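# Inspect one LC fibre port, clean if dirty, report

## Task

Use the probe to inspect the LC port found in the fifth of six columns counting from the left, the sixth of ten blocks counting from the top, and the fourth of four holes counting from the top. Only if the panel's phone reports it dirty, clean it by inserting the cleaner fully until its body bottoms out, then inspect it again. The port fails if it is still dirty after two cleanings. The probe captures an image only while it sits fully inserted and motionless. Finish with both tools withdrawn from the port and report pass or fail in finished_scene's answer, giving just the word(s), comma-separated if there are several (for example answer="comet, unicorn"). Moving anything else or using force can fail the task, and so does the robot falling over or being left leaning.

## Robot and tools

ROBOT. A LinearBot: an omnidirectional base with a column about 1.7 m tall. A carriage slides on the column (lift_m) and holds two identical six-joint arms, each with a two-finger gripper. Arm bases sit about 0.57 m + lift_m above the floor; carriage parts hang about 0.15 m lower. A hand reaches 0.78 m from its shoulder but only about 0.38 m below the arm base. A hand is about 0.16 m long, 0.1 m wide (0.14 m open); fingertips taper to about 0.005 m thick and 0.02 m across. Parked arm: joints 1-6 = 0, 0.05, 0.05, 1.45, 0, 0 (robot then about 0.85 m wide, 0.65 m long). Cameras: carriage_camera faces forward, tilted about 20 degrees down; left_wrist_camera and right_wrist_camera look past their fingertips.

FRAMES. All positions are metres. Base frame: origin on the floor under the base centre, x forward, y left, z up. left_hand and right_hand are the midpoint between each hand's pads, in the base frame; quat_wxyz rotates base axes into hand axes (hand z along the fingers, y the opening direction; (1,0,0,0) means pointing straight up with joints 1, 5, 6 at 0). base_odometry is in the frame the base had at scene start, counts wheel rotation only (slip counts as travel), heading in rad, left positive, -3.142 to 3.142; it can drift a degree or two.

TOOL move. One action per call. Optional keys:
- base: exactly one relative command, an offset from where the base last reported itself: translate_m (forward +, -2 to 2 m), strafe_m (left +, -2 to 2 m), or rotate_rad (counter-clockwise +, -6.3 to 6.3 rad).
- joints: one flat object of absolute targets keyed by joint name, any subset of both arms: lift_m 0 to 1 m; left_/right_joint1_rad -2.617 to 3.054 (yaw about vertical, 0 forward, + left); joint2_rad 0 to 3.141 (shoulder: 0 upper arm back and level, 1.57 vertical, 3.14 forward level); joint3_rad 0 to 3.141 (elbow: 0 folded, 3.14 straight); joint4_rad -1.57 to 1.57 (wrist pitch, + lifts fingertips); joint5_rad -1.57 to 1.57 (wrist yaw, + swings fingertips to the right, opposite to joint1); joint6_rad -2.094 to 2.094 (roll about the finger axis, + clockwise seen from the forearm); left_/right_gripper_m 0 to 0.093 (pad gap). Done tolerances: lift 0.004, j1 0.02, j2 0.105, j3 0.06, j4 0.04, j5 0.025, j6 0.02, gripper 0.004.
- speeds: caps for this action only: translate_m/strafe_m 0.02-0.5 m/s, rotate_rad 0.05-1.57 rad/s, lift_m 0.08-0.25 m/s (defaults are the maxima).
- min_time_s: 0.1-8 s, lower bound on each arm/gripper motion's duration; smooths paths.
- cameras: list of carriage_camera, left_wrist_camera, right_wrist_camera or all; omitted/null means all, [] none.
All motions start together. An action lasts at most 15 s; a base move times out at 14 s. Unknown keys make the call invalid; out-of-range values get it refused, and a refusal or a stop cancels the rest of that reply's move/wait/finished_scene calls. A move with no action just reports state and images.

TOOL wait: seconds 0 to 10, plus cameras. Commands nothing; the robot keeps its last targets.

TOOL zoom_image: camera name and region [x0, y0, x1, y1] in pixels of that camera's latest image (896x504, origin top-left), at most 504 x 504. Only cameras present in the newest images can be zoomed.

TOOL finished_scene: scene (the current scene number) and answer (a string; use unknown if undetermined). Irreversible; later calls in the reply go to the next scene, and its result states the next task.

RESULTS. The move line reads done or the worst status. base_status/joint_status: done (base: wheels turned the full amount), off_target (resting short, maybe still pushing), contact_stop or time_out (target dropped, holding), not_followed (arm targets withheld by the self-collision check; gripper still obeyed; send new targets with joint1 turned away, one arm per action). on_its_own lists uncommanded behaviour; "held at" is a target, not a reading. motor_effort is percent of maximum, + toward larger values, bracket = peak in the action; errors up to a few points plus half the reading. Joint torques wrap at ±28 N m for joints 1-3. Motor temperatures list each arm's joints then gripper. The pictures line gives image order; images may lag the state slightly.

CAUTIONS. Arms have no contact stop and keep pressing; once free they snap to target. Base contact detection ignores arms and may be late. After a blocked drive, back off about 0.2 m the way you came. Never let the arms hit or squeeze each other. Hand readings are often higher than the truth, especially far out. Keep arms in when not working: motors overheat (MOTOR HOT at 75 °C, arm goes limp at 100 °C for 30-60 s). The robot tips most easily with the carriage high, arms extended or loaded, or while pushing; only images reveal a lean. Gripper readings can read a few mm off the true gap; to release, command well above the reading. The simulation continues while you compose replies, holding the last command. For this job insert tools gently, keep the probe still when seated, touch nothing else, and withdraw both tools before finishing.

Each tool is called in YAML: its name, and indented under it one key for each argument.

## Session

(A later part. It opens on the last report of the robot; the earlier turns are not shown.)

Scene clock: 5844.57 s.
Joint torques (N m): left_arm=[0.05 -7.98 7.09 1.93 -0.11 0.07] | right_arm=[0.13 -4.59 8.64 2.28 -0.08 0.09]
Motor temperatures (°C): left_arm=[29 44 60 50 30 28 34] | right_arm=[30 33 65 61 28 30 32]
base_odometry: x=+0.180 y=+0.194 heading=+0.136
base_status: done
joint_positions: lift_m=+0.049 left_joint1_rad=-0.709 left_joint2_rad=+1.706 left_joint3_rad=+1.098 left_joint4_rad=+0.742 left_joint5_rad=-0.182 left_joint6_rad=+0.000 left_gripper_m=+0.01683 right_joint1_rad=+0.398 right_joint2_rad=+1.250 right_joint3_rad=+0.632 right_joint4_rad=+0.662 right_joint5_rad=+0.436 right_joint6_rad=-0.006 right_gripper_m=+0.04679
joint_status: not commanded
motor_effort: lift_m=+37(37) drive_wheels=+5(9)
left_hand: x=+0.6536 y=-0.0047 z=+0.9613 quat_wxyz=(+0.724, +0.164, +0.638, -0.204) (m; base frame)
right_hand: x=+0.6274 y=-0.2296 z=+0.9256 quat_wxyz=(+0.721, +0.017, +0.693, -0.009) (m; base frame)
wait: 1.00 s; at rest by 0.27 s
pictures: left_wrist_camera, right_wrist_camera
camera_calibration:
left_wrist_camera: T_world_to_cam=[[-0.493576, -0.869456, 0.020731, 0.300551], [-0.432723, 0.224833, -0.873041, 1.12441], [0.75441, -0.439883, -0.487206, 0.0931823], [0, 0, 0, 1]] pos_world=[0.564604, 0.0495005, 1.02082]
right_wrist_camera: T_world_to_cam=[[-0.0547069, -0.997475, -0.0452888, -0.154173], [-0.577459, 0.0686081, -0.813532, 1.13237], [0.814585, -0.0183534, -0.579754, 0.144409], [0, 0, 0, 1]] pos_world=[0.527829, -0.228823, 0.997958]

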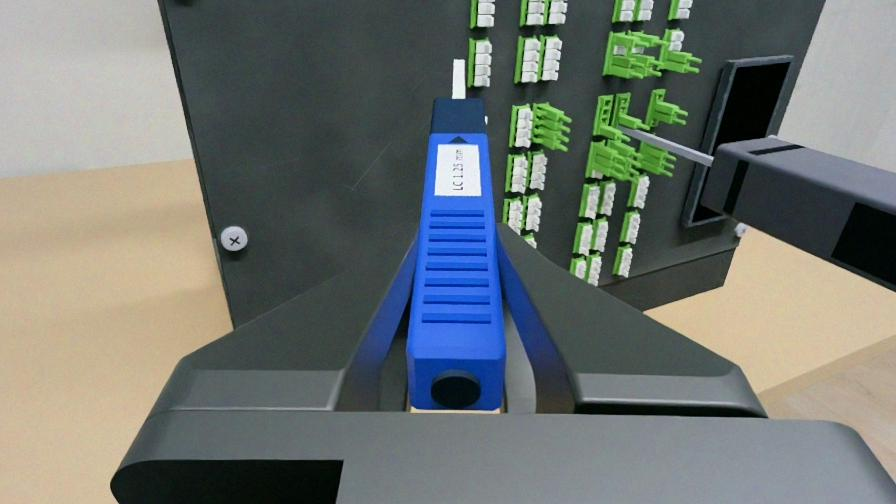

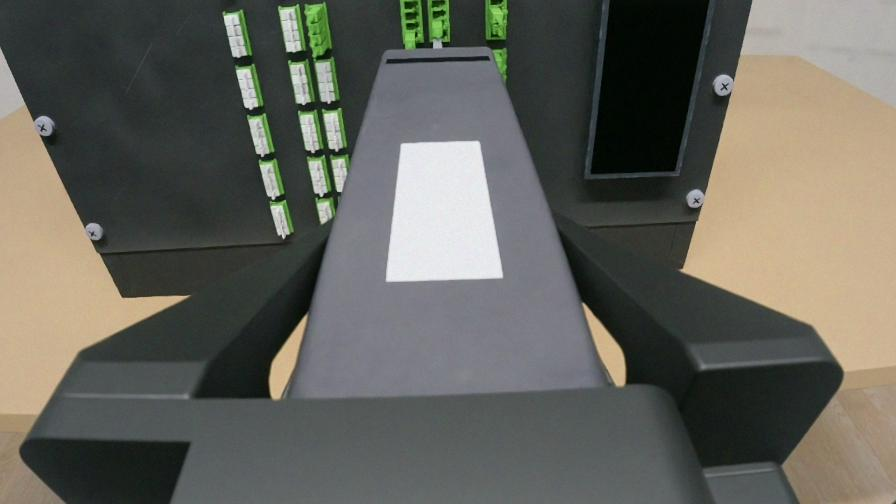

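move:
  base: {"translate_m": -0.008}
  speeds: {"translate_m": 0.02}
  cameras: []

move:
  base: {"rotate_rad": -0.024}
  speeds: {"rotate_rad": 0.05}
  cameras: []

move:
  joints: {"right_joint5_rad": 0.392}
  min_time_s: 1.5
  cameras: []

wait:
  seconds: 1
  cameras: ["left_wrist_camera", "right_wrist_camera"]

Scene clock: 5968.30 s.
Joint torques (N m): left_arm=[0.05 -8.09 7.1 1.95 -0.11 0.07] | right_arm=[0.14 -4.62 8.59 2.29 -0.07 0.09]
Motor temperatures (°C): left_arm=[29 44 60 50 30 28 34] | right_arm=[30 33 65 61 28 30 32]
move: done
base_odometry: x=+0.173 y=+0.193 heading=+0.135
base_status: done
joint_positions: lift_m=+0.049 left_joint1_rad=-0.709 left_joint2_rad=+1.706 left_joint3_rad=+1.098 left_joint4_rad=+0.743 left_joint5_rad=-0.182 left_joint6_rad=+0.000 left_gripper_m=+0.01683 right_joint1_rad=+0.398 right_joint2_rad=+1.250 right_joint3_rad=+0.632 right_joint4_rad=+0.661 right_joint5_rad=+0.436 right_joint6_rad=-0.006 right_gripper_m=+0.04679
joint_status: not commanded
motor_effort: lift_m=+37(37) drive_wheels=-6(10)
left_hand: x=+0.6536 y=-0.0047 z=+0.9614 quat_wxyz=(+0.724, +0.163, +0.638, -0.204) (m; base frame)
right_hand: x=+0.6274 y=-0.2296 z=+0.9255 quat_wxyz=(+0.721, +0.017, +0.693, -0.009) (m; base frame)
pictures: none
No camera images: "cameras" was empty.

Scene clock: 5969.17 s.
Joint torques (N m): left_arm=[0.06 -8.01 7.06 1.91 -0.11 0.08] | right_arm=[0.12 -4.57 8.62 2.28 -0.06 0.09]
Motor temperatures (°C): left_arm=[29 44 60 50 30 28 34] | right_arm=[30 33 65 61 28 30 32]
move: done
base_odometry: x=+0.173 y=+0.193 heading=+0.112
base_status: done
joint_positions: lift_m=+0.049 left_joint1_rad=-0.709 left_joint2_rad=+1.706 left_joint3_rad=+1.098 left_joint4_rad=+0.743 left_joint5_rad=-0.182 left_joint6_rad=+0.000 left_gripper_m=+0.01683 right_joint1_rad=+0.398 right_joint2_rad=+1.250 right_joint3_rad=+0.632 right_joint4_rad=+0.662 right_joint5_rad=+0.435 right_joint6_rad=-0.006 right_gripper_m=+0.04679
joint_status: not commanded
motor_effort: lift_m=+37(37) drive_wheels=+9(11)
left_hand: x=+0.6536 y=-0.0047 z=+0.9614 quat_wxyz=(+0.724, +0.163, +0.638, -0.204) (m; base frame)
right_hand: x=+0.6274 y=-0.2294 z=+0.9256 quat_wxyz=(+0.721, +0.017, +0.693, -0.009) (m; base frame)
pictures: none
No camera images: "cameras" was empty.

Scene clock: 5970.97 s.
Joint torques (N m): left_arm=[0.06 -7.99 7.13 1.93 -0.12 0.08] | right_arm=[0.13 -4.64 8.65 2.3 -0.14 0.09]
Motor temperatures (°C): left_arm=[29 44 60 50 30 28 34] | right_arm=[30 33 65 61 28 30 32]
move: done
base_odometry: x=+0.173 y=+0.193 heading=+0.112
base_status: not commanded
joint_positions: lift_m=+0.049 left_joint1_rad=-0.709 left_joint2_rad=+1.706 left_joint3_rad=+1.098 left_joint4_rad=+0.743 left_joint5_rad=-0.182 left_joint6_rad=+0.000 left_gripper_m=+0.01683 right_joint1_rad=+0.398 right_joint2_rad=+1.250 right_joint3_rad=+0.632 right_joint4_rad=+0.662 right_joint5_rad=+0.404 right_joint6_rad=-0.006 right_gripper_m=+0.04679
joint_status: all done
motor_effort: lift_m=+37(37) drive_wheels=+9(9)
left_hand: x=+0.6536 y=-0.0047 z=+0.9614 quat_wxyz=(+0.724, +0.163, +0.638, -0.204) (m; base frame)
right_hand: x=+0.6275 y=-0.2241 z=+0.9257 quat_wxyz=(+0.721, +0.006, +0.693, +0.002) (m; base frame)
pictures: none
No camera images: "cameras" was empty.

Scene clock: 5971.97 s.
Joint torques (N m): left_arm=[0.06 -7.99 7.09 1.93 -0.11 0.08] | right_arm=[0.12 -4.62 8.65 2.29 -0.14 0.09]
Motor temperatures (°C): left_arm=[29 44 60 50 30 28 34] | right_arm=[30 33 65 61 28 30 32]
base_odometry: x=+0.173 y=+0.193 heading=+0.112
base_status: not commanded
joint_positions: lift_m=+0.049 left_joint1_rad=-0.709 left_joint2_rad=+1.706 left_joint3_rad=+1.098 left_joint4_rad=+0.743 left_joint5_rad=-0.182 left_joint6_rad=+0.000 left_gripper_m=+0.01683 right_joint1_rad=+0.398 right_joint2_rad=+1.250 right_joint3_rad=+0.632 right_joint4_rad=+0.662 right_joint5_rad=+0.404 right_joint6_rad=-0.006 right_gripper_m=+0.04679
joint_status: all done
motor_effort: lift_m=+37(37) drive_wheels=+9(9)
left_hand: x=+0.6536 y=-0.0047 z=+0.9614 quat_wxyz=(+0.724, +0.163, +0.638, -0.204) (m; base frame)
right_hand: x=+0.6275 y=-0.2241 z=+0.9257 quat_wxyz=(+0.721, +0.006, +0.693, +0.002) (m; base frame)
wait: 1.00 s; at rest by 0.27 s
pictures: left_wrist_camera, right_wrist_camera
camera_calibration:
left_wrist_camera: T_world_to_cam=[[-0.493599, -0.869441, 0.0207714, 0.300607], [-0.432486, 0.22467, -0.8732, 1.12451], [0.75453, -0.439994, -0.486918, 0.092919], [0, 0, 0, 1]] pos_world=[0.564605, 0.0495998, 1.02092]
right_wrist_camera: T_world_to_cam=[[-0.0226622, -0.998774, -0.0440071, -0.170232], [-0.578858, 0.0489981, -0.813955, 1.12902], [0.815113, 0.00702786, -0.579259, 0.149297], [0, 0, 0, 1]] pos_world=[0.52799, -0.226393, 0.997961]

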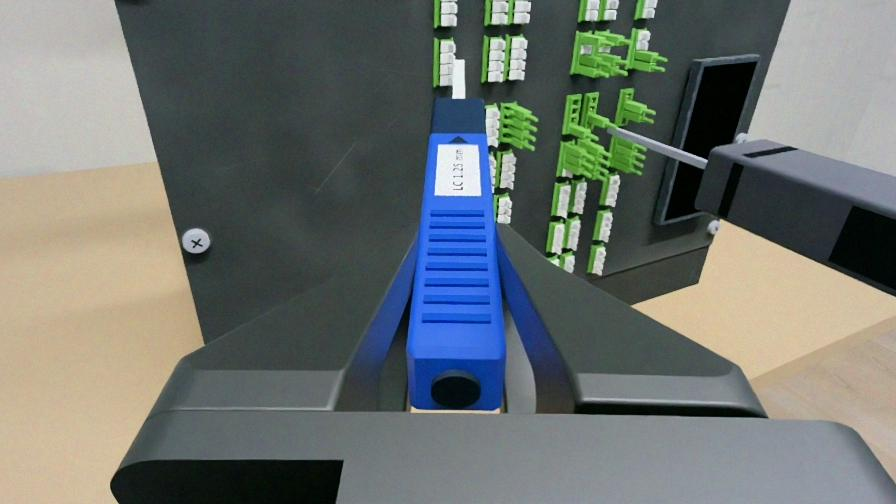

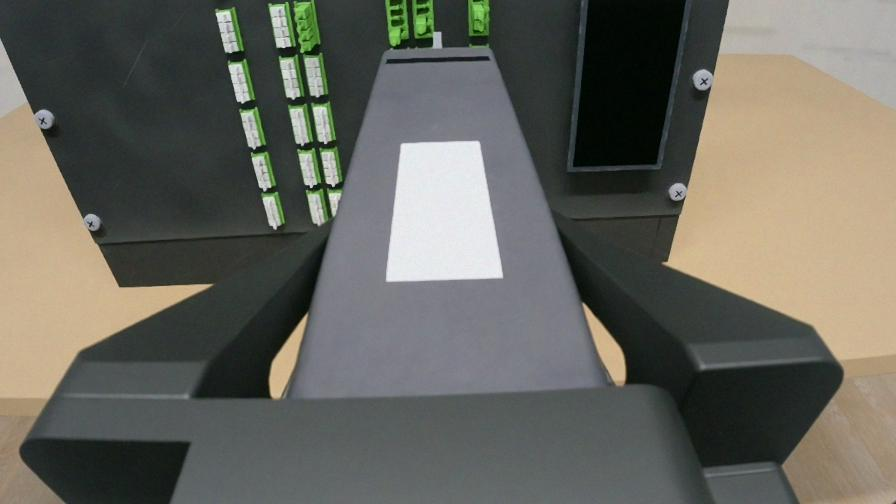

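zoom_image:
  camera: "right_wrist_camera"
  region: [30, 106, 58, 134]

zoom_image:
  camera: "right_wrist_camera"
  region: [78, 208, 106, 236]

zoom_image:
  camera: "right_wrist_camera"
  region: [689, 66, 717, 94]

zoom_image:
  camera: "right_wrist_camera"
  region: [663, 178, 691, 206]

zoom_image:
  camera: "right_wrist_camera"
  region: [407, 15, 455, 50]

Scaled by 18.000 from the camera's 896x504 image, which has a finer 1280x720 frame.

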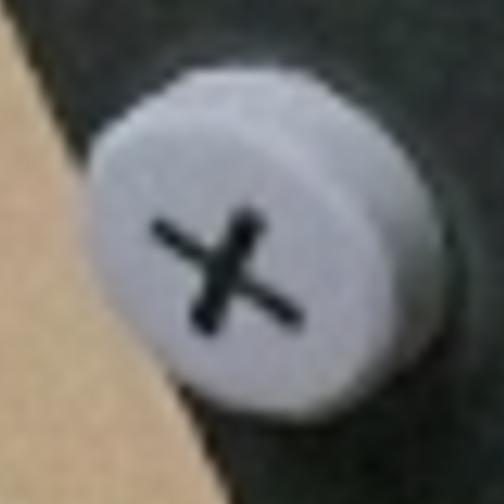

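Scaled by 18.000 from the camera's 896x504 image, which has a finer 1280x720 frame.

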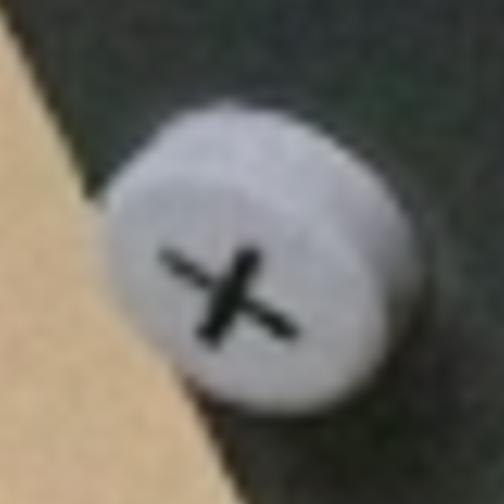

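Scaled by 18.000 from the camera's 896x504 image, which has a finer 1280x720 frame.

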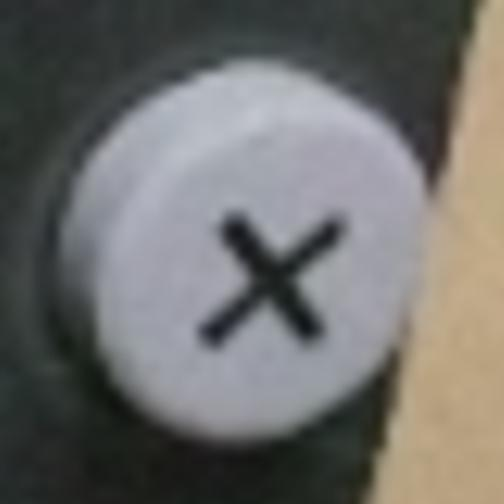

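Scaled by 18.000 from the camera's 896x504 image, which has a finer 1280x720 frame.

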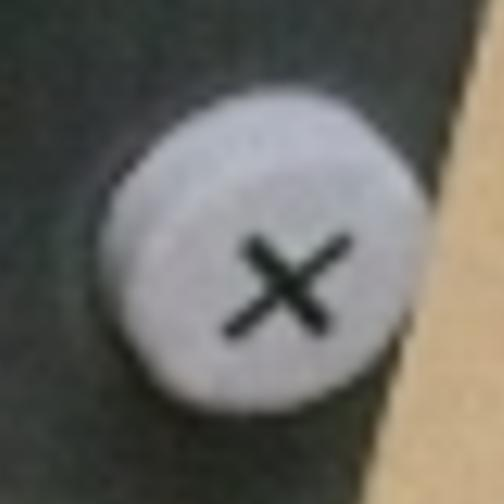

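Scaled by 10.500 from the camera's 896x504 image, which has a finer 1280x720 frame.

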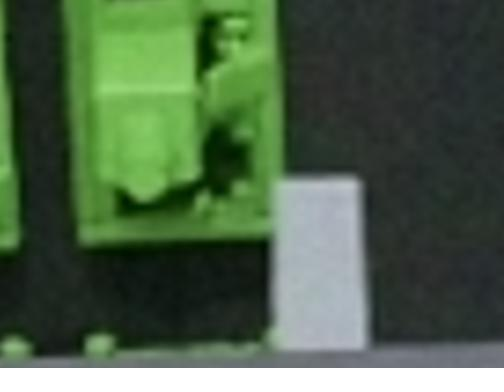

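move:
  joints: {"right_joint5_rad": 0.3845}
  min_time_s: 1
  cameras: []

move:
  base: {"strafe_m": 0.0045}
  speeds: {"strafe_m": 0.02}
  cameras: []

wait:
  seconds: 1
  cameras: ["left_wrist_camera", "right_wrist_camera"]

zoom_image:
  camera: "right_wrist_camera"
  region: [407, 15, 455, 50]

zoom_image:
  camera: "left_wrist_camera"
  region: [580, 106, 622, 133]

Scene clock: 6029.00 s.
Joint torques (N m): left_arm=[0.06 -7.99 7.1 1.93 -0.11 0.08] | right_arm=[0.1 -4.64 8.64 2.3 -0.13 0.09]
Motor temperatures (°C): left_arm=[29 44 60 50 30 28 34] | right_arm=[30 33 65 61 28 30 32]
move: done
base_odometry: x=+0.173 y=+0.193 heading=+0.112
base_status: not commanded
joint_positions: lift_m=+0.049 left_joint1_rad=-0.709 left_joint2_rad=+1.706 left_joint3_rad=+1.098 left_joint4_rad=+0.743 left_joint5_rad=-0.182 left_joint6_rad=+0.000 left_gripper_m=+0.01683 right_joint1_rad=+0.398 right_joint2_rad=+1.250 right_joint3_rad=+0.632 right_joint4_rad=+0.662 right_joint5_rad=+0.396 right_joint6_rad=-0.006 right_gripper_m=+0.04679
joint_status: all done
motor_effort: lift_m=+37(37) drive_wheels=+9(9)
left_hand: x=+0.6536 y=-0.0047 z=+0.9614 quat_wxyz=(+0.724, +0.163, +0.638, -0.204) (m; base frame)
right_hand: x=+0.6275 y=-0.2227 z=+0.9257 quat_wxyz=(+0.721, +0.003, +0.693, +0.004) (m; base frame)
pictures: none
No camera images: "cameras" was empty.

Scene clock: 6029.70 s.
Joint torques (N m): left_arm=[0.1 -8.01 7.16 1.96 -0.11 0.07] | right_arm=[0.13 -4.59 8.64 2.31 -0.12 0.09]
Motor temperatures (°C): left_arm=[29 44 60 50 30 28 34] | right_arm=[30 33 65 61 28 30 32]
move: done
base_odometry: x=+0.172 y=+0.197 heading=+0.112
base_status: done
joint_positions: lift_m=+0.049 left_joint1_rad=-0.709 left_joint2_rad=+1.706 left_joint3_rad=+1.098 left_joint4_rad=+0.743 left_joint5_rad=-0.182 left_joint6_rad=+0.000 left_gripper_m=+0.01683 right_joint1_rad=+0.399 right_joint2_rad=+1.250 right_joint3_rad=+0.632 right_joint4_rad=+0.661 right_joint5_rad=+0.393 right_joint6_rad=-0.006 right_gripper_m=+0.04679
joint_status: not commanded
motor_effort: lift_m=+37(37) drive_wheels=-6(9)
left_hand: x=+0.6536 y=-0.0047 z=+0.9614 quat_wxyz=(+0.724, +0.163, +0.638, -0.204) (m; base frame)
right_hand: x=+0.6274 y=-0.2220 z=+0.9256 quat_wxyz=(+0.721, +0.002, +0.693, +0.006) (m; base frame)
pictures: none
No camera images: "cameras" was empty.

Scene clock: 6030.70 s.
Joint torques (N m): left_arm=[0.03 -7.99 7.1 1.94 -0.12 0.07] | right_arm=[0.09 -4.62 8.65 2.3 -0.1 0.09]
Motor temperatures (°C): left_arm=[29 44 60 50 30 28 34] | right_arm=[30 33 65 61 28 30 32]
base_odometry: x=+0.172 y=+0.197 heading=+0.112
base_status: done
joint_positions: lift_m=+0.049 left_joint1_rad=-0.709 left_joint2_rad=+1.706 left_joint3_rad=+1.098 left_joint4_rad=+0.743 left_joint5_rad=-0.182 left_joint6_rad=+0.000 left_gripper_m=+0.01683 right_joint1_rad=+0.399 right_joint2_rad=+1.250 right_joint3_rad=+0.632 right_joint4_rad=+0.661 right_joint5_rad=+0.393 right_joint6_rad=-0.006 right_gripper_m=+0.04679
joint_status: not commanded
motor_effort: lift_m=+37(37) drive_wheels=-6(9)
left_hand: x=+0.6536 y=-0.0047 z=+0.9614 quat_wxyz=(+0.724, +0.163, +0.638, -0.204) (m; base frame)
right_hand: x=+0.6274 y=-0.2220 z=+0.9256 quat_wxyz=(+0.721, +0.002, +0.693, +0.006) (m; base frame)
wait: 1.00 s; at rest by 0.27 s
pictures: left_wrist_camera, right_wrist_camera
camera_calibration:
left_wrist_camera: T_world_to_cam=[[-0.493599, -0.869441, 0.0207714, 0.300607], [-0.432486, 0.22467, -0.8732, 1.12451], [0.75453, -0.439994, -0.486918, 0.092919], [0, 0, 0, 1]] pos_world=[0.564605, 0.0495998, 1.02092]
right_wrist_camera: T_world_to_cam=[[-0.0113502, -0.998999, -0.0432692, -0.176086], [-0.579845, 0.0418293, -0.813652, 1.12751], [0.814647, 0.0158543, -0.57974, 0.151932], [0, 0, 0, 1]] pos_world=[0.528012, -0.225482, 0.997862]

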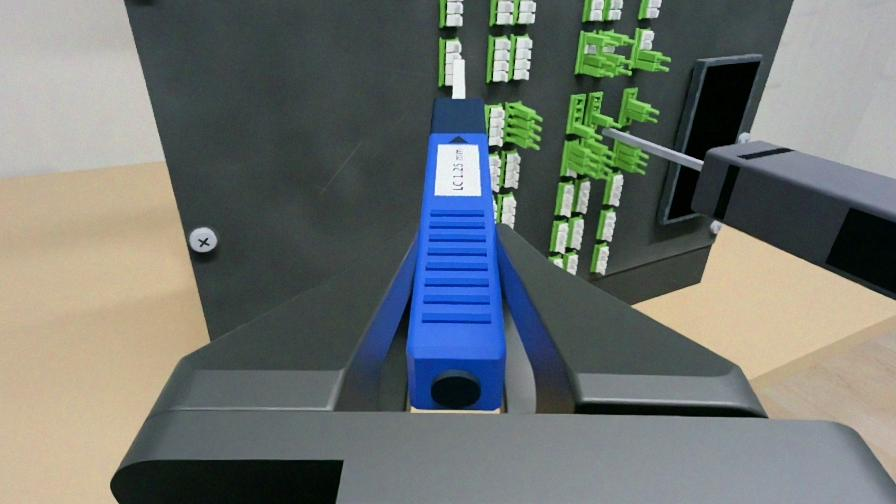

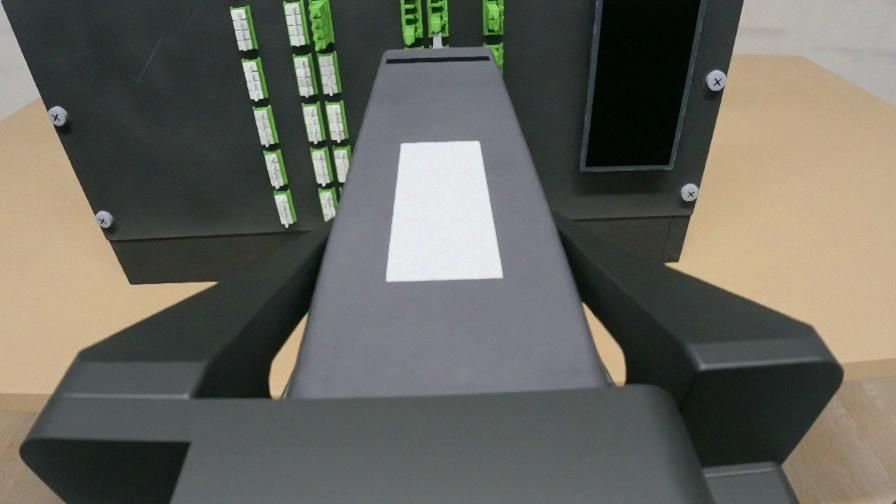

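Scaled by 10.500 from the camera's 896x504 image, which has a finer 1280x720 frame.

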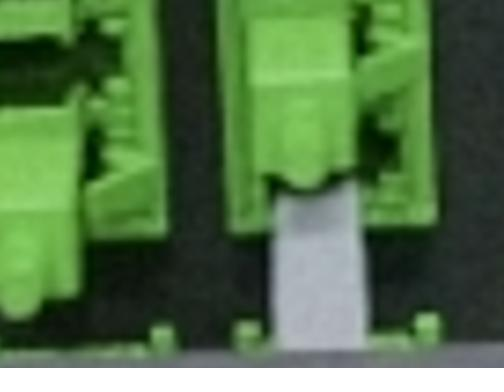

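Scaled by 12.000 from the camera's 896x504 image, which has a finer 1280x720 frame.

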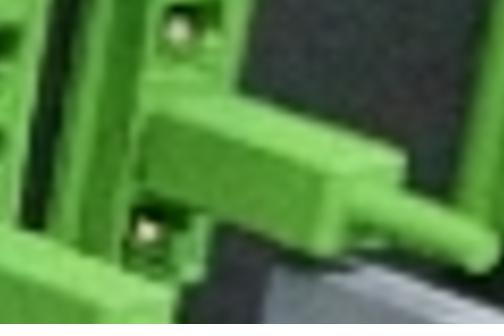

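zoom_image:
  camera: "left_wrist_camera"
  region: [588, 116, 630, 143]

Scaled by 12.000 from the camera's 896x504 image, which has a finer 1280x720 frame.

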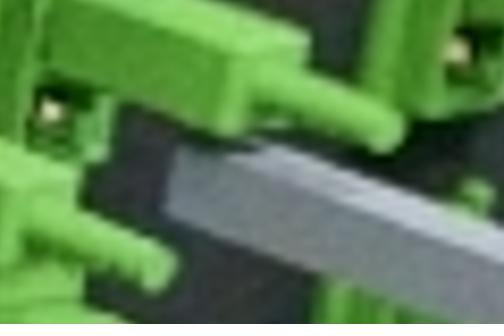

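move:
  base: {"translate_m": 0.008}
  speeds: {"translate_m": 0.02}
  cameras: []

wait:
  seconds: 1
  cameras: ["left_wrist_camera", "right_wrist_camera"]

zoom_image:
  camera: "right_wrist_camera"
  region: [425, 22, 453, 50]

zoom_image:
  camera: "left_wrist_camera"
  region: [592, 116, 620, 134]

Scene clock: 6072.63 s.
Joint torques (N m): left_arm=[0.18 -8.09 7.17 1.95 -0.11 0.08] | right_arm=[0.12 -4.66 8.65 2.31 -0.1 0.09]
Motor temperatures (°C): left_arm=[29 44 60 50 30 28 34] | right_arm=[30 33 65 62 28 30 32]
move: done
base_odometry: x=+0.180 y=+0.198 heading=+0.112
base_status: done
joint_positions: lift_m=+0.049 left_joint1_rad=-0.709 left_joint2_rad=+1.706 left_joint3_rad=+1.098 left_joint4_rad=+0.743 left_joint5_rad=-0.182 left_joint6_rad=+0.000 left_gripper_m=+0.01683 right_joint1_rad=+0.399 right_joint2_rad=+1.250 right_joint3_rad=+0.632 right_joint4_rad=+0.661 right_joint5_rad=+0.393 right_joint6_rad=-0.006 right_gripper_m=+0.04679
joint_status: not commanded
motor_effort: lift_m=+37(37) drive_wheels=+6(8)
left_hand: x=+0.6536 y=-0.0047 z=+0.9614 quat_wxyz=(+0.724, +0.163, +0.638, -0.204) (m; base frame)
right_hand: x=+0.6274 y=-0.2220 z=+0.9256 quat_wxyz=(+0.721, +0.002, +0.693, +0.006) (m; base frame)
pictures: none
No camera images: "cameras" was empty.

Scene clock: 6073.63 s.
Joint torques (N m): left_arm=[0.06 -7.98 7.12 1.94 -0.11 0.08] | right_arm=[0.08 -4.6 8.66 2.3 -0.1 0.09]
Motor temperatures (°C): left_arm=[29 44 60 50 30 28 34] | right_arm=[30 33 65 62 28 30 32]
base_odometry: x=+0.180 y=+0.198 heading=+0.112
base_status: done
joint_positions: lift_m=+0.049 left_joint1_rad=-0.709 left_joint2_rad=+1.706 left_joint3_rad=+1.098 left_joint4_rad=+0.743 left_joint5_rad=-0.182 left_joint6_rad=+0.000 left_gripper_m=+0.01683 right_joint1_rad=+0.399 right_joint2_rad=+1.250 right_joint3_rad=+0.632 right_joint4_rad=+0.661 right_joint5_rad=+0.393 right_joint6_rad=-0.006 right_gripper_m=+0.04679
joint_status: not commanded
motor_effort: lift_m=+37(37) drive_wheels=+7(8)
left_hand: x=+0.6536 y=-0.0047 z=+0.9614 quat_wxyz=(+0.724, +0.163, +0.638, -0.204) (m; base frame)
right_hand: x=+0.6274 y=-0.2220 z=+0.9256 quat_wxyz=(+0.721, +0.002, +0.693, +0.006) (m; base frame)
wait: 1.00 s; at rest by 0.27 s
pictures: left_wrist_camera, right_wrist_camera
camera_calibration:
left_wrist_camera: T_world_to_cam=[[-0.493599, -0.869441, 0.0207714, 0.300607], [-0.432486, 0.22467, -0.8732, 1.12451], [0.75453, -0.439994, -0.486918, 0.092919], [0, 0, 0, 1]] pos_world=[0.564605, 0.0495998, 1.02092]
right_wrist_camera: T_world_to_cam=[[-0.0113502, -0.998999, -0.0432692, -0.176086], [-0.579845, 0.0418293, -0.813652, 1.12751], [0.814647, 0.0158543, -0.57974, 0.151932], [0, 0, 0, 1]] pos_world=[0.528012, -0.225482, 0.997862]

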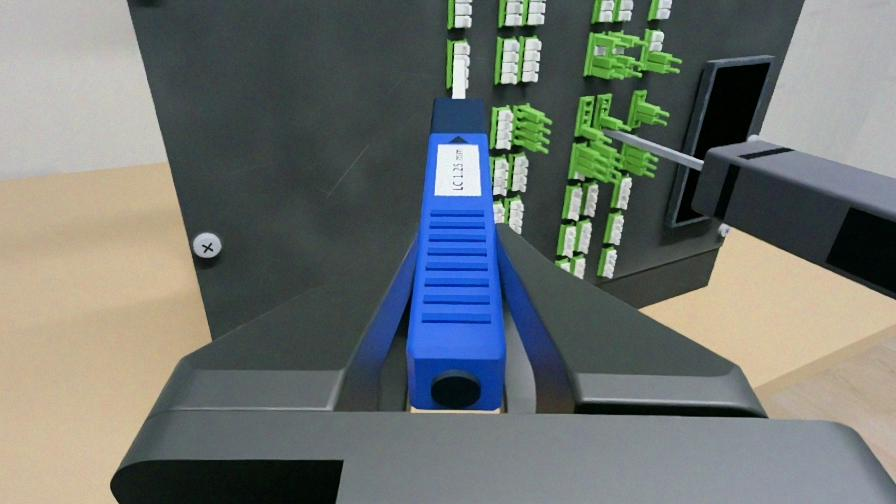

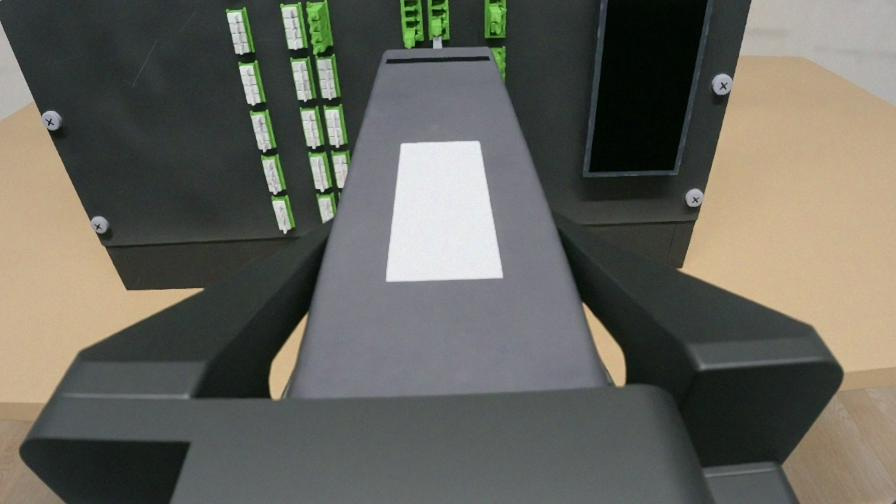

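Scaled by 18.000 from the camera's 896x504 image, which has a finer 1280x720 frame.

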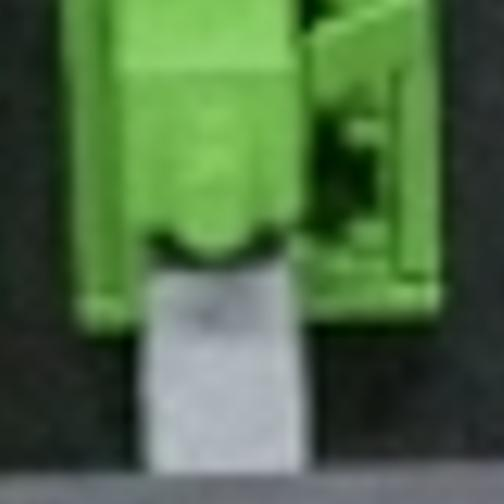

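Scaled by 18.000 from the camera's 896x504 image, which has a finer 1280x720 frame.

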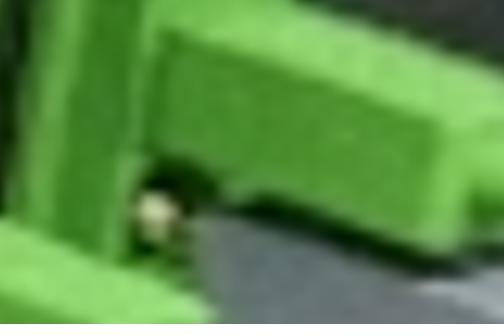

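move:
  cameras: ["right_wrist_camera", "left_wrist_camera"]

Scene clock: 6118.37 s.
Joint torques (N m): left_arm=[0.06 -7.98 7.1 1.93 -0.11 0.07] | right_arm=[0.13 -4.62 8.62 2.3 -0.1 0.09]
Motor temperatures (°C): left_arm=[29 44 60 50 30 28 34] | right_arm=[30 33 65 62 28 30 32]
base_odometry: x=+0.180 y=+0.198 heading=+0.112
base_status: done
joint_positions: lift_m=+0.049 left_joint1_rad=-0.709 left_joint2_rad=+1.706 left_joint3_rad=+1.098 left_joint4_rad=+0.743 left_joint5_rad=-0.182 left_joint6_rad=+0.000 left_gripper_m=+0.01683 right_joint1_rad=+0.399 right_joint2_rad=+1.250 right_joint3_rad=+0.632 right_joint4_rad=+0.661 right_joint5_rad=+0.393 right_joint6_rad=-0.006 right_gripper_m=+0.04679
joint_status: not commanded
motor_effort: lift_m=+37(37) drive_wheels=+6(8)
left_hand: x=+0.6536 y=-0.0047 z=+0.9614 quat_wxyz=(+0.724, +0.163, +0.638, -0.204) (m; base frame)
right_hand: x=+0.6274 y=-0.2220 z=+0.9256 quat_wxyz=(+0.721, +0.002, +0.693, +0.006) (m; base frame)
pictures: left_wrist_camera, right_wrist_camera
camera_calibration:
left_wrist_camera: T_world_to_cam=[[-0.493599, -0.869441, 0.0207714, 0.300607], [-0.432486, 0.22467, -0.8732, 1.12451], [0.75453, -0.439994, -0.486918, 0.092919], [0, 0, 0, 1]] pos_world=[0.564605, 0.0495998, 1.02092]
right_wrist_camera: T_world_to_cam=[[-0.0113502, -0.998999, -0.0432692, -0.176086], [-0.579845, 0.0418293, -0.813652, 1.12751], [0.814647, 0.0158543, -0.57974, 0.151932], [0, 0, 0, 1]] pos_world=[0.528012, -0.225482, 0.997862]

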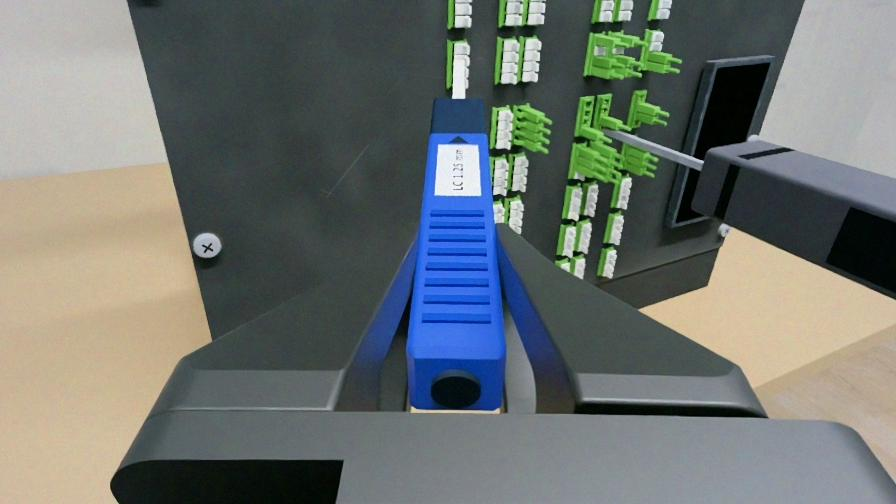

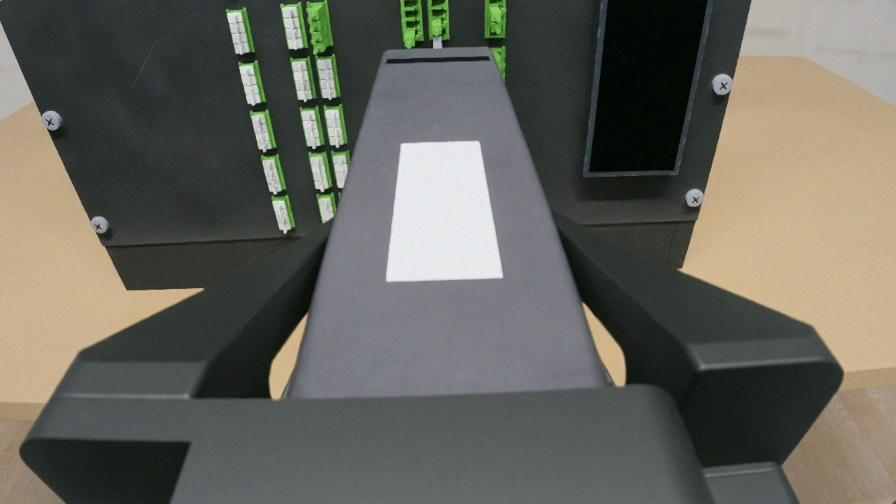

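zoom_image:
  camera: "right_wrist_camera"
  region: [425, 22, 453, 50]

zoom_image:
  camera: "left_wrist_camera"
  region: [592, 116, 620, 134]

Scaled by 18.000 from the camera's 896x504 image, which has a finer 1280x720 frame.

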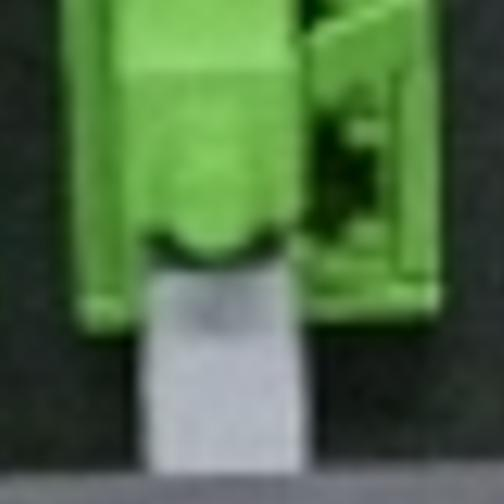

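Scaled by 18.000 from the camera's 896x504 image, which has a finer 1280x720 frame.

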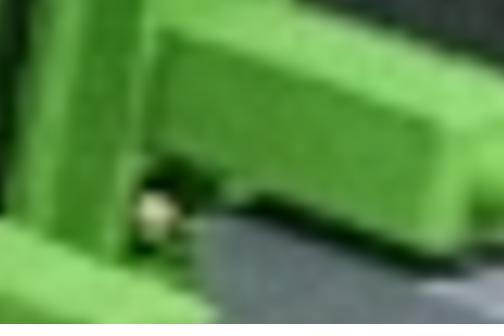

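zoom_image:
  camera: "right_wrist_camera"
  region: [395, 0, 515, 60]

zoom_image:
  camera: "left_wrist_camera"
  region: [560, 80, 680, 200]

Scaled by 4.200 from the camera's 896x504 image, which has a finer 1280x720 frame.

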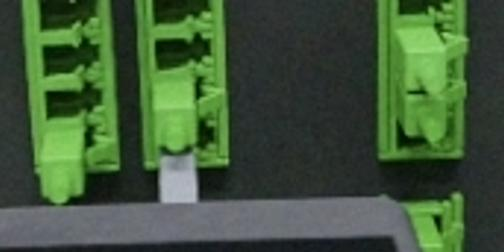

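Scaled by 4.200 from the camera's 896x504 image, which has a finer 1280x720 frame.

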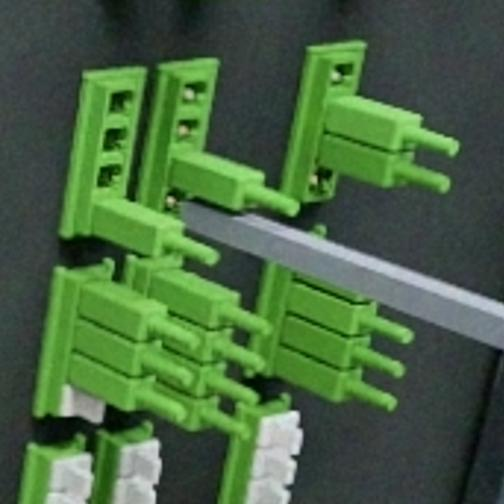

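move:
  base: {"translate_m": 0.006}
  speeds: {"translate_m": 0.02}
  cameras: []

wait:
  seconds: 1
  cameras: ["right_wrist_camera", "left_wrist_camera"]

zoom_image:
  camera: "right_wrist_camera"
  region: [425, 22, 453, 50]

zoom_image:
  camera: "left_wrist_camera"
  region: [588, 116, 616, 134]

Scene clock: 6147.67 s.
Joint torques (N m): left_arm=[0.03 -8.05 7.06 1.96 -0.11 0.08] | right_arm=[-0.4 -4 9.09 2.31 -0.16 0.09]
Motor temperatures (°C): left_arm=[29 44 60 50 30 28 34] | right_arm=[30 33 65 62 28 30 32]
move: done
base_odometry: x=+0.186 y=+0.199 heading=+0.113
base_status: done
joint_positions: lift_m=+0.049 left_joint1_rad=-0.709 left_joint2_rad=+1.706 left_joint3_rad=+1.098 left_joint4_rad=+0.743 left_joint5_rad=-0.182 left_joint6_rad=+0.000 left_gripper_m=+0.01683 right_joint1_rad=+0.405 right_joint2_rad=+1.244 right_joint3_rad=+0.627 right_joint4_rad=+0.660 right_joint5_rad=+0.398 right_joint6_rad=-0.006 right_gripper_m=+0.04679
joint_status: not commanded
motor_effort: lift_m=+37(37) drive_wheels=+7(12)
left_hand: x=+0.6536 y=-0.0047 z=+0.9614 quat_wxyz=(+0.724, +0.163, +0.638, -0.204) (m; base frame)
right_hand: x=+0.6255 y=-0.2208 z=+0.9252 quat_wxyz=(+0.721, +0.001, +0.693, +0.006) (m; base frame)
pictures: none
No camera images: "cameras" was empty.

Scene clock: 6148.67 s.
Joint torques (N m): left_arm=[0.06 -7.99 7.09 1.93 -0.12 0.08] | right_arm=[-0.44 -4.03 9.13 2.31 -0.15 0.09]
Motor temperatures (°C): left_arm=[29 44 60 50 30 28 34] | right_arm=[30 33 65 62 28 30 32]
base_odometry: x=+0.186 y=+0.199 heading=+0.113
base_status: done
joint_positions: lift_m=+0.049 left_joint1_rad=-0.709 left_joint2_rad=+1.706 left_joint3_rad=+1.098 left_joint4_rad=+0.743 left_joint5_rad=-0.182 left_joint6_rad=+0.000 left_gripper_m=+0.01683 right_joint1_rad=+0.405 right_joint2_rad=+1.244 right_joint3_rad=+0.627 right_joint4_rad=+0.660 right_joint5_rad=+0.398 right_joint6_rad=-0.006 right_gripper_m=+0.04679
joint_status: not commanded
motor_effort: lift_m=+37(37) drive_wheels=+7(12)
left_hand: x=+0.6536 y=-0.0047 z=+0.9614 quat_wxyz=(+0.724, +0.163, +0.638, -0.204) (m; base frame)
right_hand: x=+0.6255 y=-0.2208 z=+0.9252 quat_wxyz=(+0.721, +0.001, +0.693, +0.006) (m; base frame)
wait: 1.00 s; at rest by 0.27 s
pictures: left_wrist_camera, right_wrist_camera
camera_calibration:
left_wrist_camera: T_world_to_cam=[[-0.493599, -0.869441, 0.0207714, 0.300607], [-0.432486, 0.22467, -0.8732, 1.12451], [0.75453, -0.439994, -0.486918, 0.092919], [0, 0, 0, 1]] pos_world=[0.564605, 0.0495998, 1.02092]
right_wrist_camera: T_world_to_cam=[[-0.00978937, -0.999014, -0.0432929, -0.175921], [-0.580248, 0.0409355, -0.813411, 1.12589], [0.814381, 0.0171578, -0.580076, 0.154056], [0, 0, 0, 1]] pos_world=[0.526114, -0.22448, 0.997562]

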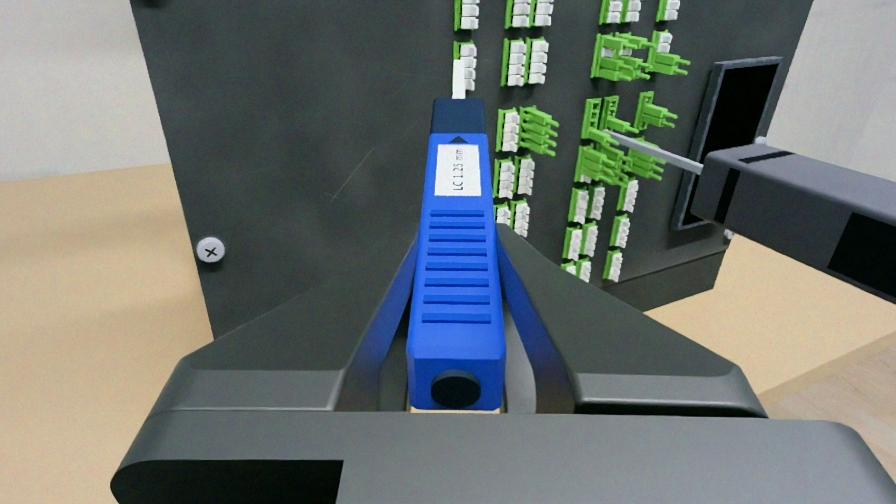

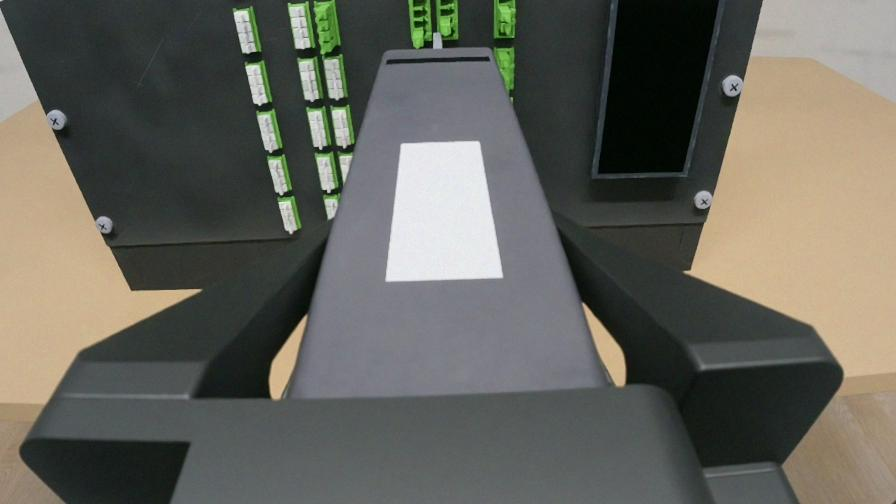

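Scaled by 18.000 from the camera's 896x504 image, which has a finer 1280x720 frame.

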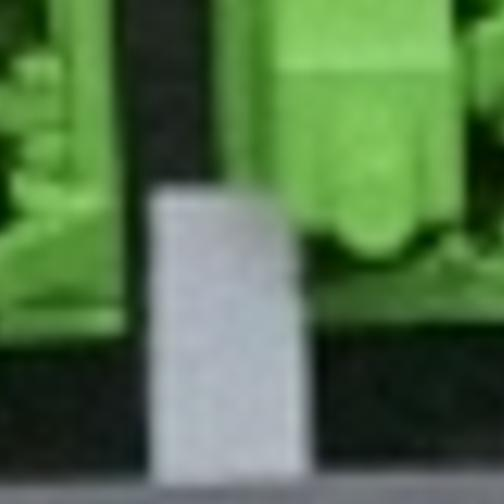

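Scaled by 18.000 from the camera's 896x504 image, which has a finer 1280x720 frame.

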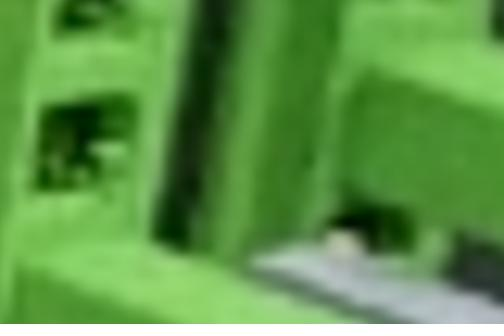

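move:
  base: {"translate_m": -0.006}
  speeds: {"translate_m": 0.02}
  cameras: []

wait:
  seconds: 1
  cameras: ["right_wrist_camera", "left_wrist_camera"]

zoom_image:
  camera: "right_wrist_camera"
  region: [425, 22, 453, 50]

zoom_image:
  camera: "left_wrist_camera"
  region: [592, 116, 620, 134]

Scene clock: 6177.90 s.
Joint torques (N m): left_arm=[0.06 -8.05 7.09 1.92 -0.11 0.08] | right_arm=[-0.44 -4.01 9.1 2.31 -0.12 0.1]
Motor temperatures (°C): left_arm=[29 44 60 50 30 28 34] | right_arm=[30 32 65 63 28 30 32]
move: done
base_odometry: x=+0.180 y=+0.198 heading=+0.112
base_status: done
joint_positions: lift_m=+0.049 left_joint1_rad=-0.709 left_joint2_rad=+1.706 left_joint3_rad=+1.098 left_joint4_rad=+0.743 left_joint5_rad=-0.182 left_joint6_rad=+0.000 left_gripper_m=+0.01683 right_joint1_rad=+0.405 right_joint2_rad=+1.244 right_joint3_rad=+0.627 right_joint4_rad=+0.660 right_joint5_rad=+0.395 right_joint6_rad=-0.006 right_gripper_m=+0.04679
joint_status: not commanded
motor_effort: lift_m=+37(37) drive_wheels=-5(7)
left_hand: x=+0.6536 y=-0.0047 z=+0.9614 quat_wxyz=(+0.724, +0.163, +0.638, -0.204) (m; base frame)
right_hand: x=+0.6255 y=-0.2203 z=+0.9253 quat_wxyz=(+0.721, +0.000, +0.693, +0.007) (m; base frame)
pictures: none
No camera images: "cameras" was empty.

Scene clock: 6178.90 s.
Joint torques (N m): left_arm=[0.06 -8.01 7.09 1.94 -0.11 0.07] | right_arm=[-0.46 -4.01 9.09 2.31 -0.12 0.09]
Motor temperatures (°C): left_arm=[29 44 60 50 30 28 34] | right_arm=[30 32 65 63 28 30 32]
base_odometry: x=+0.180 y=+0.198 heading=+0.112
base_status: done
joint_positions: lift_m=+0.049 left_joint1_rad=-0.709 left_joint2_rad=+1.706 left_joint3_rad=+1.098 left_joint4_rad=+0.743 left_joint5_rad=-0.182 left_joint6_rad=+0.000 left_gripper_m=+0.01683 right_joint1_rad=+0.405 right_joint2_rad=+1.244 right_joint3_rad=+0.627 right_joint4_rad=+0.660 right_joint5_rad=+0.395 right_joint6_rad=-0.006 right_gripper_m=+0.04679
joint_status: not commanded
motor_effort: lift_m=+37(37) drive_wheels=-5(7)
left_hand: x=+0.6536 y=-0.0047 z=+0.9614 quat_wxyz=(+0.724, +0.163, +0.638, -0.204) (m; base frame)
right_hand: x=+0.6255 y=-0.2203 z=+0.9253 quat_wxyz=(+0.721, +0.000, +0.693, +0.007) (m; base frame)
wait: 1.00 s; at rest by 0.27 s
pictures: left_wrist_camera, right_wrist_camera
camera_calibration:
left_wrist_camera: T_world_to_cam=[[-0.493334, -0.86959, 0.0208582, 0.300376], [-0.432597, 0.224476, -0.873195, 1.12458], [0.754639, -0.4398, -0.486924, 0.0928531], [0, 0, 0, 1]] pos_world=[0.564605, 0.0496002, 1.02092]
right_wrist_camera: T_world_to_cam=[[-0.00669377, -0.99904, -0.0432888, -0.177252], [-0.580067, 0.0391413, -0.813628, 1.12569], [0.814541, 0.0196642, -0.579773, 0.154279], [0, 0, 0, 1]] pos_world=[0.52612, -0.224177, 0.997662]

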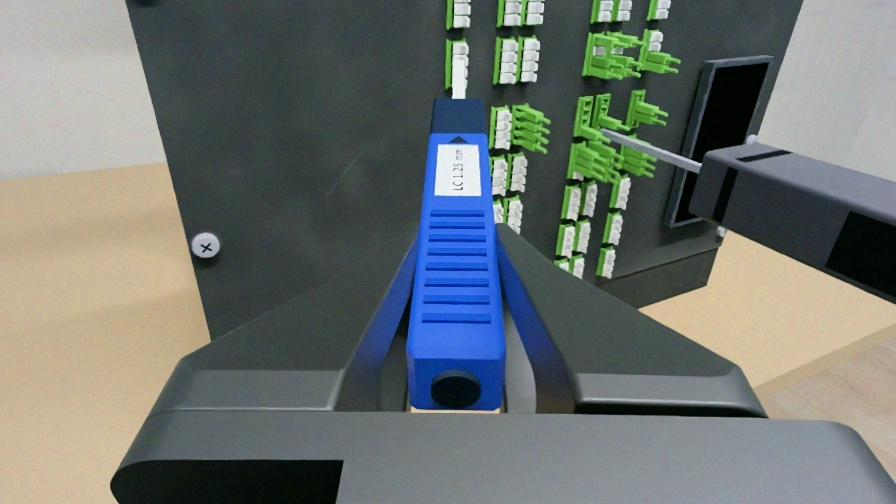

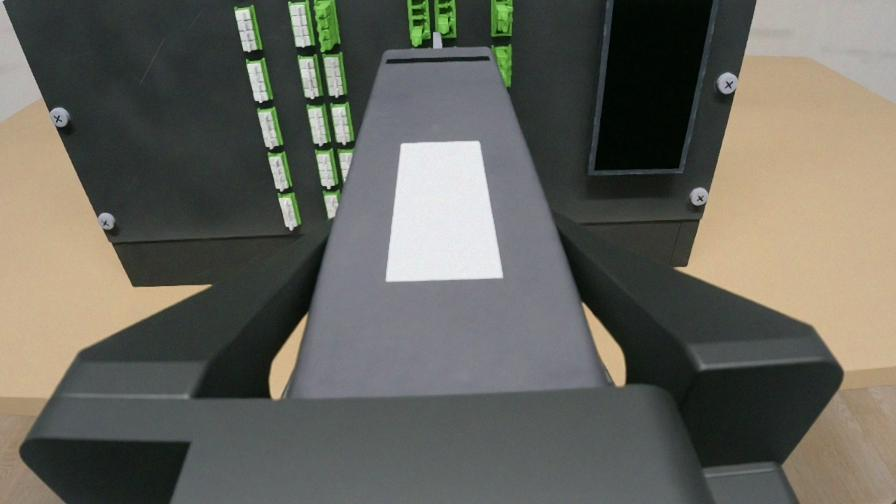

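Scaled by 18.000 from the camera's 896x504 image, which has a finer 1280x720 frame.

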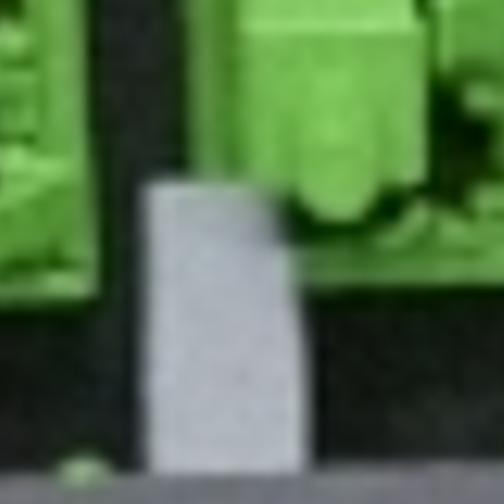

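Scaled by 18.000 from the camera's 896x504 image, which has a finer 1280x720 frame.

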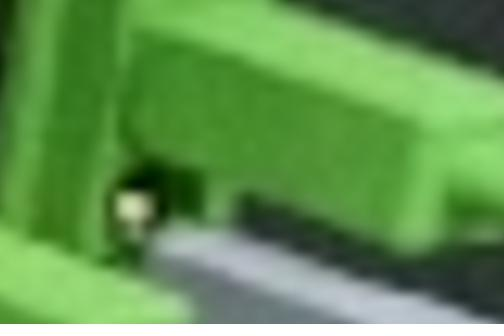

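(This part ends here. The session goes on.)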